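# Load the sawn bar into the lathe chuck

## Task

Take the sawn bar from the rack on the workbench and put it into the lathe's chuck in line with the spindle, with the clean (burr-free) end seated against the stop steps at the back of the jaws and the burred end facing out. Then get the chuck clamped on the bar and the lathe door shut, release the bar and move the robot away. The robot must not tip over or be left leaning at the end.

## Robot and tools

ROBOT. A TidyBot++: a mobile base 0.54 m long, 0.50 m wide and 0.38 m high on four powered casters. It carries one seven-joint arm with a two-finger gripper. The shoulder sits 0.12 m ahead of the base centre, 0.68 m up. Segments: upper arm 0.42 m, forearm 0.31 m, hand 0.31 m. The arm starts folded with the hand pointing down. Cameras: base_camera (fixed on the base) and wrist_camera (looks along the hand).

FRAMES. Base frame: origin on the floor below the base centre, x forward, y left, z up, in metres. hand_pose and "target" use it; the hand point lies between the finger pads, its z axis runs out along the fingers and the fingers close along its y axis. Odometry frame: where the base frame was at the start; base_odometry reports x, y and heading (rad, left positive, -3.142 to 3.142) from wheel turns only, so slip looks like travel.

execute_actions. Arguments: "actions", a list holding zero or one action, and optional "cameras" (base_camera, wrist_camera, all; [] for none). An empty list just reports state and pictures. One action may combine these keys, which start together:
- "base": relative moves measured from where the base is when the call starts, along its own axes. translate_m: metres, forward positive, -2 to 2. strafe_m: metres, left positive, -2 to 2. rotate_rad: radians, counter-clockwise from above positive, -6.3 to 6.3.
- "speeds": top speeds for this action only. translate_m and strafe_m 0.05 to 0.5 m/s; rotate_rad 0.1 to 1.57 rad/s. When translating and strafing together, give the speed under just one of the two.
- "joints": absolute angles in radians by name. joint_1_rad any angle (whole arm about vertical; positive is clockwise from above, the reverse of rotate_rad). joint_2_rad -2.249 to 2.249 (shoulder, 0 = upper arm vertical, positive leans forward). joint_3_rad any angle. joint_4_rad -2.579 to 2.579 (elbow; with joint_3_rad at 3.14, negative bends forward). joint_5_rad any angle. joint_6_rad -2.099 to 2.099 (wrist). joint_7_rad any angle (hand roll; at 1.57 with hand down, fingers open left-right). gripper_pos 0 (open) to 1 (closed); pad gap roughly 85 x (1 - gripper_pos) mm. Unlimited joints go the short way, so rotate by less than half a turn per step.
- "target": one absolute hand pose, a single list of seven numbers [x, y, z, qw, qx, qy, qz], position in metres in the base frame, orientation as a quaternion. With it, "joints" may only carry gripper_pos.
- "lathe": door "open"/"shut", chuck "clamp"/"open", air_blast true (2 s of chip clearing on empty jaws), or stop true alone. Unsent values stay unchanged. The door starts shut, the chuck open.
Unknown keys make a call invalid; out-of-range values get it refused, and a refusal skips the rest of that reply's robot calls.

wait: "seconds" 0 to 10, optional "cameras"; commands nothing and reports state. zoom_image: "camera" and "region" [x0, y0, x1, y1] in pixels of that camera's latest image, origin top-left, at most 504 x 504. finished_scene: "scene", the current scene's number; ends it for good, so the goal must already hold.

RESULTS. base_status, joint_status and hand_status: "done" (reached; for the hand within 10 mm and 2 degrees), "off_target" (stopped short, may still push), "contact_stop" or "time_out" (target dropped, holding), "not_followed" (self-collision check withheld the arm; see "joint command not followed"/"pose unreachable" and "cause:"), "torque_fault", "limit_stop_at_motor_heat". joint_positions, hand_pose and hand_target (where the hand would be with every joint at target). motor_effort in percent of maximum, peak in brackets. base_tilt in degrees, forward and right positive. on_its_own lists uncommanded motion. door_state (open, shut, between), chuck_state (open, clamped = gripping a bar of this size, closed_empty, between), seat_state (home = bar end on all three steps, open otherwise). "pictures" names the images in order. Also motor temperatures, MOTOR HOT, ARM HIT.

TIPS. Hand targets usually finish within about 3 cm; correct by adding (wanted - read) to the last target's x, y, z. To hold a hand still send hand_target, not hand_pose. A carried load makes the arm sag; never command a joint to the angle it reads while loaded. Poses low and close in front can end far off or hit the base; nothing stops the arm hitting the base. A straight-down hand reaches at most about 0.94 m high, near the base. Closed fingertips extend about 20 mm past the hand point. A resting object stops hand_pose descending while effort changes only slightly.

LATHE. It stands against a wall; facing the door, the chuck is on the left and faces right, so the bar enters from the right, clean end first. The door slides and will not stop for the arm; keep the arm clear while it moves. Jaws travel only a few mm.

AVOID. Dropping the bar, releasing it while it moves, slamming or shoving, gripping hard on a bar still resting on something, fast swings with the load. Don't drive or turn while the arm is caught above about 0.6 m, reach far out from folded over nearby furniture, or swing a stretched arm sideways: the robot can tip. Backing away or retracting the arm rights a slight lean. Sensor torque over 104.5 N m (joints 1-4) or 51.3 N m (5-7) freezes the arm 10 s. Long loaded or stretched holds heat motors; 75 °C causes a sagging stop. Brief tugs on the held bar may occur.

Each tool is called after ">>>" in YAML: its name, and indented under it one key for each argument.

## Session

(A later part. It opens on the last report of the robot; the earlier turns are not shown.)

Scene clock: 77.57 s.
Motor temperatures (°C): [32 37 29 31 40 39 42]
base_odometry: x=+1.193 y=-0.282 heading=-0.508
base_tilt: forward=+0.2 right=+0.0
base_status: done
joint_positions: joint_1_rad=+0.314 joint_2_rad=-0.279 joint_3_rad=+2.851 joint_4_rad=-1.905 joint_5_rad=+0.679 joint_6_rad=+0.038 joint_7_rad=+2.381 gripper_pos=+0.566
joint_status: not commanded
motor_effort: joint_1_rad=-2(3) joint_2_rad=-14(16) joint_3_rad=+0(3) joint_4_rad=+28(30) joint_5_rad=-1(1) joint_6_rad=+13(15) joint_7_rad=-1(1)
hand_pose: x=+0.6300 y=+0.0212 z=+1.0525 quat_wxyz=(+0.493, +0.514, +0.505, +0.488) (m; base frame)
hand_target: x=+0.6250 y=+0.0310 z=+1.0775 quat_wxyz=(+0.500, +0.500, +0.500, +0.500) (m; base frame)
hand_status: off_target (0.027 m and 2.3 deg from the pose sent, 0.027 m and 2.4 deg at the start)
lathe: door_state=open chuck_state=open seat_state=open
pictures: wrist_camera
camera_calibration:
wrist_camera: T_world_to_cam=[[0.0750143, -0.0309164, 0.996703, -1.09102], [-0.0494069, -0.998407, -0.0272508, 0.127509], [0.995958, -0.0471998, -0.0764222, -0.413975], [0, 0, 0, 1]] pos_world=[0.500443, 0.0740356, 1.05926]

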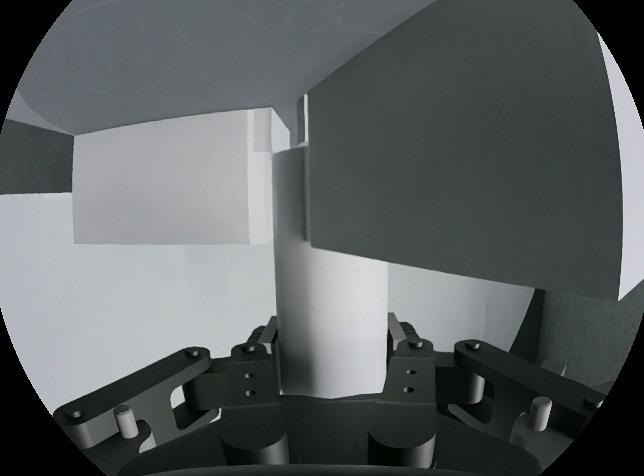

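>>> execute_actions:
  actions:
    - {"lathe":{"chuck":"clamp"}}
  cameras: []

>>> wait:
  seconds: 1.5
  cameras: ["wrist_camera"]

>>> zoom_image:
  camera: "wrist_camera"
  region: [230, 60, 410, 200]

Scene clock: 78.03 s.
Motor temperatures (°C): [32 37 29 31 40 39 42]
base_odometry: x=+1.193 y=-0.282 heading=-0.508
base_tilt: forward=+0.2 right=+0.0
base_status: not commanded
joint_positions: joint_1_rad=+0.314 joint_2_rad=-0.278 joint_3_rad=+2.851 joint_4_rad=-1.905 joint_5_rad=+0.680 joint_6_rad=+0.038 joint_7_rad=+2.381 gripper_pos=+0.566
joint_status: not commanded
motor_effort: joint_1_rad=-1(2) joint_2_rad=-16(16) joint_3_rad=+1(1) joint_4_rad=+27(29) joint_5_rad=-1(1) joint_6_rad=+12(13) joint_7_rad=-1(2)
hand_pose: x=+0.6303 y=+0.0212 z=+1.0521 quat_wxyz=(+0.493, +0.514, +0.505, +0.488) (m; base frame)
hand_target: x=+0.6250 y=+0.0310 z=+1.0775 quat_wxyz=(+0.500, +0.500, +0.500, +0.500) (m; base frame)
hand_status: not commanded
lathe: door_state=open chuck_state=between seat_state=home
pictures: none
No camera images: "cameras" was empty.

Scene clock: 79.53 s.
Motor temperatures (°C): [32 37 29 31 40 39 42]
base_odometry: x=+1.193 y=-0.282 heading=-0.508
base_tilt: forward=+0.2 right=+0.0
base_status: not commanded
joint_positions: joint_1_rad=+0.314 joint_2_rad=-0.277 joint_3_rad=+2.851 joint_4_rad=-1.904 joint_5_rad=+0.681 joint_6_rad=+0.038 joint_7_rad=+2.381 gripper_pos=+0.566
joint_status: not commanded
motor_effort: joint_1_rad=-1(2) joint_2_rad=-16(16) joint_3_rad=+2(1) joint_4_rad=+27(29) joint_5_rad=-1(1) joint_6_rad=+11(13) joint_7_rad=-1(2)
hand_pose: x=+0.6310 y=+0.0211 z=+1.0518 quat_wxyz=(+0.492, +0.514, +0.506, +0.487) (m; base frame)
hand_target: x=+0.6250 y=+0.0310 z=+1.0775 quat_wxyz=(+0.500, +0.500, +0.500, +0.500) (m; base frame)
hand_status: not commanded
wait: 1.50 s; at rest by 0.27 s
lathe: door_state=open chuck_state=clamped seat_state=home
pictures: wrist_camera
camera_calibration:
wrist_camera: T_world_to_cam=[[0.076688, -0.0293143, 0.996624, -1.0914], [-0.0489262, -0.998474, -0.0256039, 0.125409], [0.995854, -0.0467975, -0.0780052, -0.41324], [0, 0, 0, 1]] pos_world=[0.501359, 0.0738853, 1.05869]

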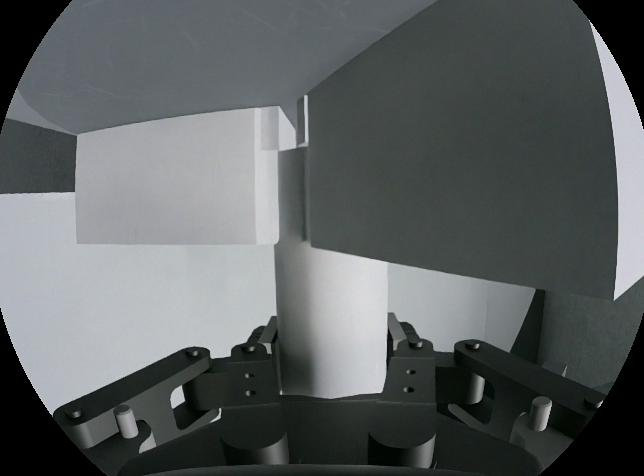

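Scaled by 2.800.

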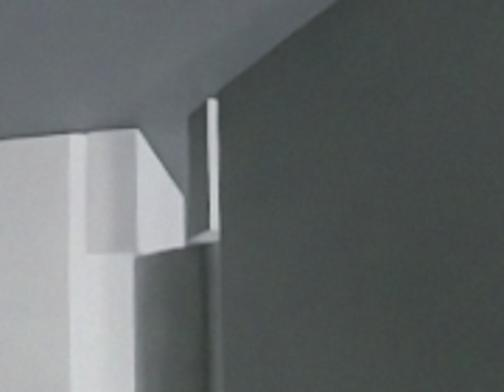

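>>> execute_actions:
  actions:
    - {"target":[0.625,0.021,1.072,0.500,0.510,0.500,0.490],"joints":{"gripper_pos":0}}
  cameras: ["wrist_camera"]

Scene clock: 80.83 s.
Motor temperatures (°C): [32 37 29 31 40 39 42]
base_odometry: x=+1.193 y=-0.282 heading=-0.508
base_tilt: forward=+0.2 right=+0.0
base_status: not commanded
joint_positions: joint_1_rad=+0.270 joint_2_rad=-0.290 joint_3_rad=+2.881 joint_4_rad=-1.878 joint_5_rad=+0.710 joint_6_rad=+0.027 joint_7_rad=+2.363 gripper_pos=+0.000
joint_status: all done
motor_effort: joint_1_rad=+0(2) joint_2_rad=-10(18) joint_3_rad=+1(3) joint_4_rad=+22(27) joint_5_rad=+0(1) joint_6_rad=+9(12) joint_7_rad=+0(1)
hand_pose: x=+0.6256 y=+0.0258 z=+1.0733 quat_wxyz=(+0.500, +0.502, +0.502, +0.496) (m; base frame)
hand_target: x=+0.6250 y=+0.0210 z=+1.0720 quat_wxyz=(+0.500, +0.510, +0.500, +0.490) (m; base frame)
hand_status: done (0.005 m and 1.2 deg from the pose sent, 0.021 m and 1.2 deg at the start)
lathe: door_state=open chuck_state=clamped seat_state=home
pictures: wrist_camera
camera_calibration:
wrist_camera: T_world_to_cam=[[0.0443525, -0.0217605, 0.998779, -1.09461], [-0.0385999, -0.999054, -0.0200524, 0.117947], [0.99827, -0.0376634, -0.0451505, -0.44299], [0, 0, 0, 1]] pos_world=[0.495325, 0.077332, 1.07563]

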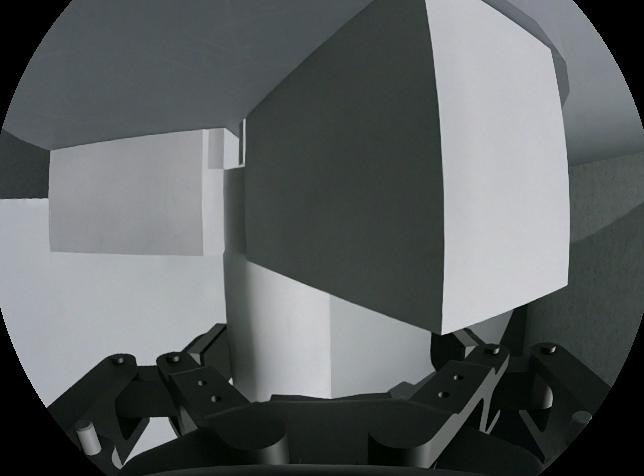

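>>> execute_actions:
  actions:
    - {"target":[0.623,0.018,1.052,0.500,0.505,0.500,0.495]}
  cameras: ["wrist_camera"]

>>> execute_actions:
  actions:
    - {"base":{"translate_m":-0.65}}
  cameras: ["wrist_camera"]

>>> execute_actions:
  actions:
    - {"lathe":{"door":"shut"}}
  cameras: []

>>> wait:
  seconds: 4
  cameras: ["wrist_camera"]

Scene clock: 81.97 s.
Motor temperatures (°C): [32 37 29 31 40 39 42]
base_odometry: x=+1.193 y=-0.282 heading=-0.508
base_tilt: forward=+0.2 right=+0.0
base_status: not commanded
joint_positions: joint_1_rad=+0.352 joint_2_rad=-0.292 joint_3_rad=+2.853 joint_4_rad=-1.921 joint_5_rad=+0.673 joint_6_rad=+0.063 joint_7_rad=+2.382 gripper_pos=+0.000
joint_status: not commanded
motor_effort: joint_1_rad=+0(1) joint_2_rad=-8(10) joint_3_rad=+2(3) joint_4_rad=+21(22) joint_5_rad=-1(1) joint_6_rad=+8(8) joint_7_rad=-1(1)
hand_pose: x=+0.6257 y=+0.0070 z=+1.0544 quat_wxyz=(+0.502, +0.517, +0.495, +0.486) (m; base frame)
hand_target: x=+0.6230 y=+0.0180 z=+1.0520 quat_wxyz=(+0.500, +0.505, +0.500, +0.495) (m; base frame)
hand_status: off_target (0.012 m and 1.8 deg from the pose sent, 0.023 m and 0.5 deg at the start)
lathe: door_state=open chuck_state=clamped seat_state=home
pictures: wrist_camera
camera_calibration:
wrist_camera: T_world_to_cam=[[0.059182, -0.0340588, 0.997666, -1.08419], [-0.0727939, -0.996904, -0.0297146, 0.130321], [0.99559, -0.0708654, -0.0614781, -0.425586], [0, 0, 0, 1]] pos_world=[0.49736, 0.0628315, 1.05937]

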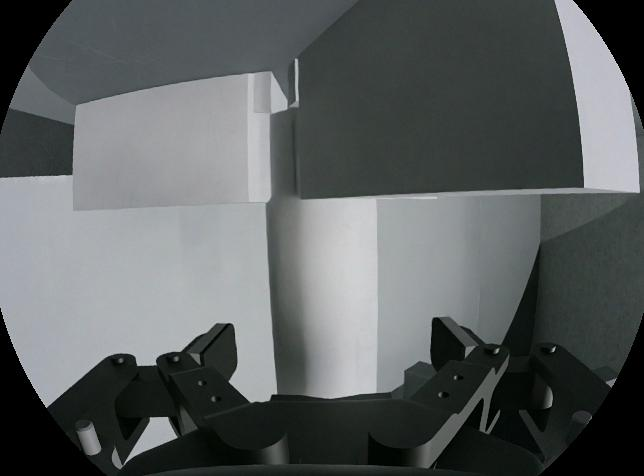

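Scene clock: 84.47 s.
Motor temperatures (°C): [32 37 29 31 40 39 42]
base_odometry: x=+0.625 y=+0.035 heading=-0.509
base_tilt: forward=+0.2 right=+0.0
base_status: done
joint_positions: joint_1_rad=+0.352 joint_2_rad=-0.303 joint_3_rad=+2.852 joint_4_rad=-1.921 joint_5_rad=+0.673 joint_6_rad=+0.063 joint_7_rad=+2.382 gripper_pos=+0.000
joint_status: not commanded
motor_effort: joint_1_rad=+0(1) joint_2_rad=-8(13) joint_3_rad=+2(3) joint_4_rad=+21(22) joint_5_rad=+0(1) joint_6_rad=+8(8) joint_7_rad=-1(1)
hand_pose: x=+0.6219 y=+0.0088 z=+1.0593 quat_wxyz=(+0.505, +0.513, +0.494, +0.488) (m; base frame)
hand_target: x=+0.6230 y=+0.0180 z=+1.0520 quat_wxyz=(+0.500, +0.505, +0.500, +0.495) (m; base frame)
hand_status: not commanded
lathe: door_state=open chuck_state=clamped seat_state=home
pictures: wrist_camera
camera_calibration:
wrist_camera: T_world_to_cam=[[0.0494343, -0.030044, 0.998325, -1.08343], [-0.0717667, -0.997071, -0.0264526, 0.127973], [0.996196, -0.0703388, -0.0514457, -0.43236], [0, 0, 0, 1]] pos_world=[0.493458, 0.0646357, 1.06276]

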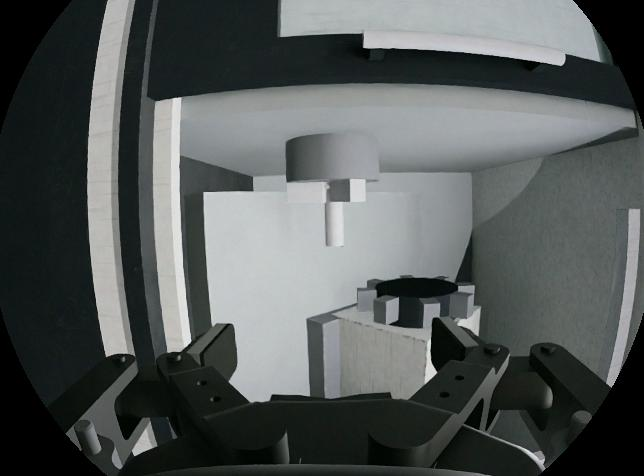

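Scene clock: 84.77 s.
Motor temperatures (°C): [32 37 29 31 40 39 42]
base_odometry: x=+0.625 y=+0.035 heading=-0.509
base_tilt: forward=+0.2 right=+0.0
base_status: not commanded
joint_positions: joint_1_rad=+0.352 joint_2_rad=-0.303 joint_3_rad=+2.852 joint_4_rad=-1.921 joint_5_rad=+0.673 joint_6_rad=+0.063 joint_7_rad=+2.382 gripper_pos=+0.000
joint_status: not commanded
motor_effort: joint_1_rad=+0(0) joint_2_rad=-8(9) joint_3_rad=+2(3) joint_4_rad=+21(21) joint_5_rad=+0(1) joint_6_rad=+7(8) joint_7_rad=-1(1)
hand_pose: x=+0.6219 y=+0.0088 z=+1.0593 quat_wxyz=(+0.505, +0.513, +0.494, +0.488) (m; base frame)
hand_target: x=+0.6230 y=+0.0180 z=+1.0520 quat_wxyz=(+0.500, +0.505, +0.500, +0.495) (m; base frame)
hand_status: not commanded
lathe: door_state=between chuck_state=clamped seat_state=home
pictures: none
No camera images: "cameras" was empty.

Scene clock: 88.77 s.
Motor temperatures (°C): [32 37 29 31 40 39 42]
base_odometry: x=+0.625 y=+0.035 heading=-0.509
base_tilt: forward=+0.2 right=+0.0
base_status: not commanded
joint_positions: joint_1_rad=+0.352 joint_2_rad=-0.303 joint_3_rad=+2.852 joint_4_rad=-1.921 joint_5_rad=+0.673 joint_6_rad=+0.063 joint_7_rad=+2.382 gripper_pos=+0.000
joint_status: not commanded
motor_effort: joint_1_rad=+0(0) joint_2_rad=-8(9) joint_3_rad=+2(3) joint_4_rad=+21(21) joint_5_rad=-1(1) joint_6_rad=+8(8) joint_7_rad=-1(1)
hand_pose: x=+0.6219 y=+0.0088 z=+1.0593 quat_wxyz=(+0.505, +0.513, +0.494, +0.488) (m; base frame)
hand_target: x=+0.6230 y=+0.0180 z=+1.0520 quat_wxyz=(+0.500, +0.505, +0.500, +0.495) (m; base frame)
hand_status: not commanded
wait: 4.00 s; at rest by 0.27 s
lathe: door_state=shut chuck_state=clamped seat_state=home
pictures: wrist_camera
camera_calibration:
wrist_camera: T_world_to_cam=[[0.0494343, -0.030044, 0.998325, -1.08343], [-0.0717667, -0.997071, -0.0264526, 0.127973], [0.996196, -0.0703388, -0.0514457, -0.43236], [0, 0, 0, 1]] pos_world=[0.493458, 0.0646357, 1.06276]

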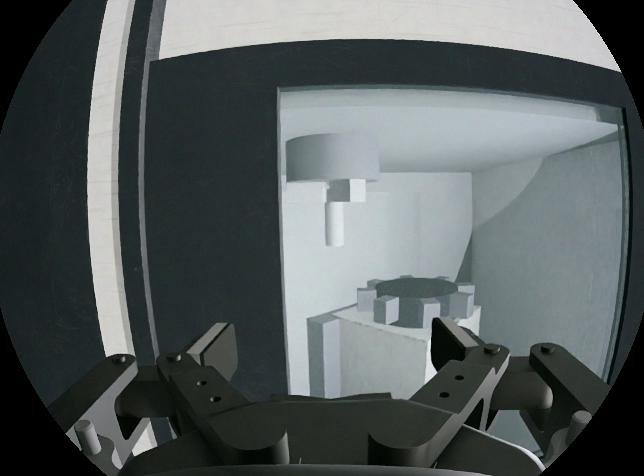

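>>> finished_scene:
  scene: 1

The scene is finished: the task was done.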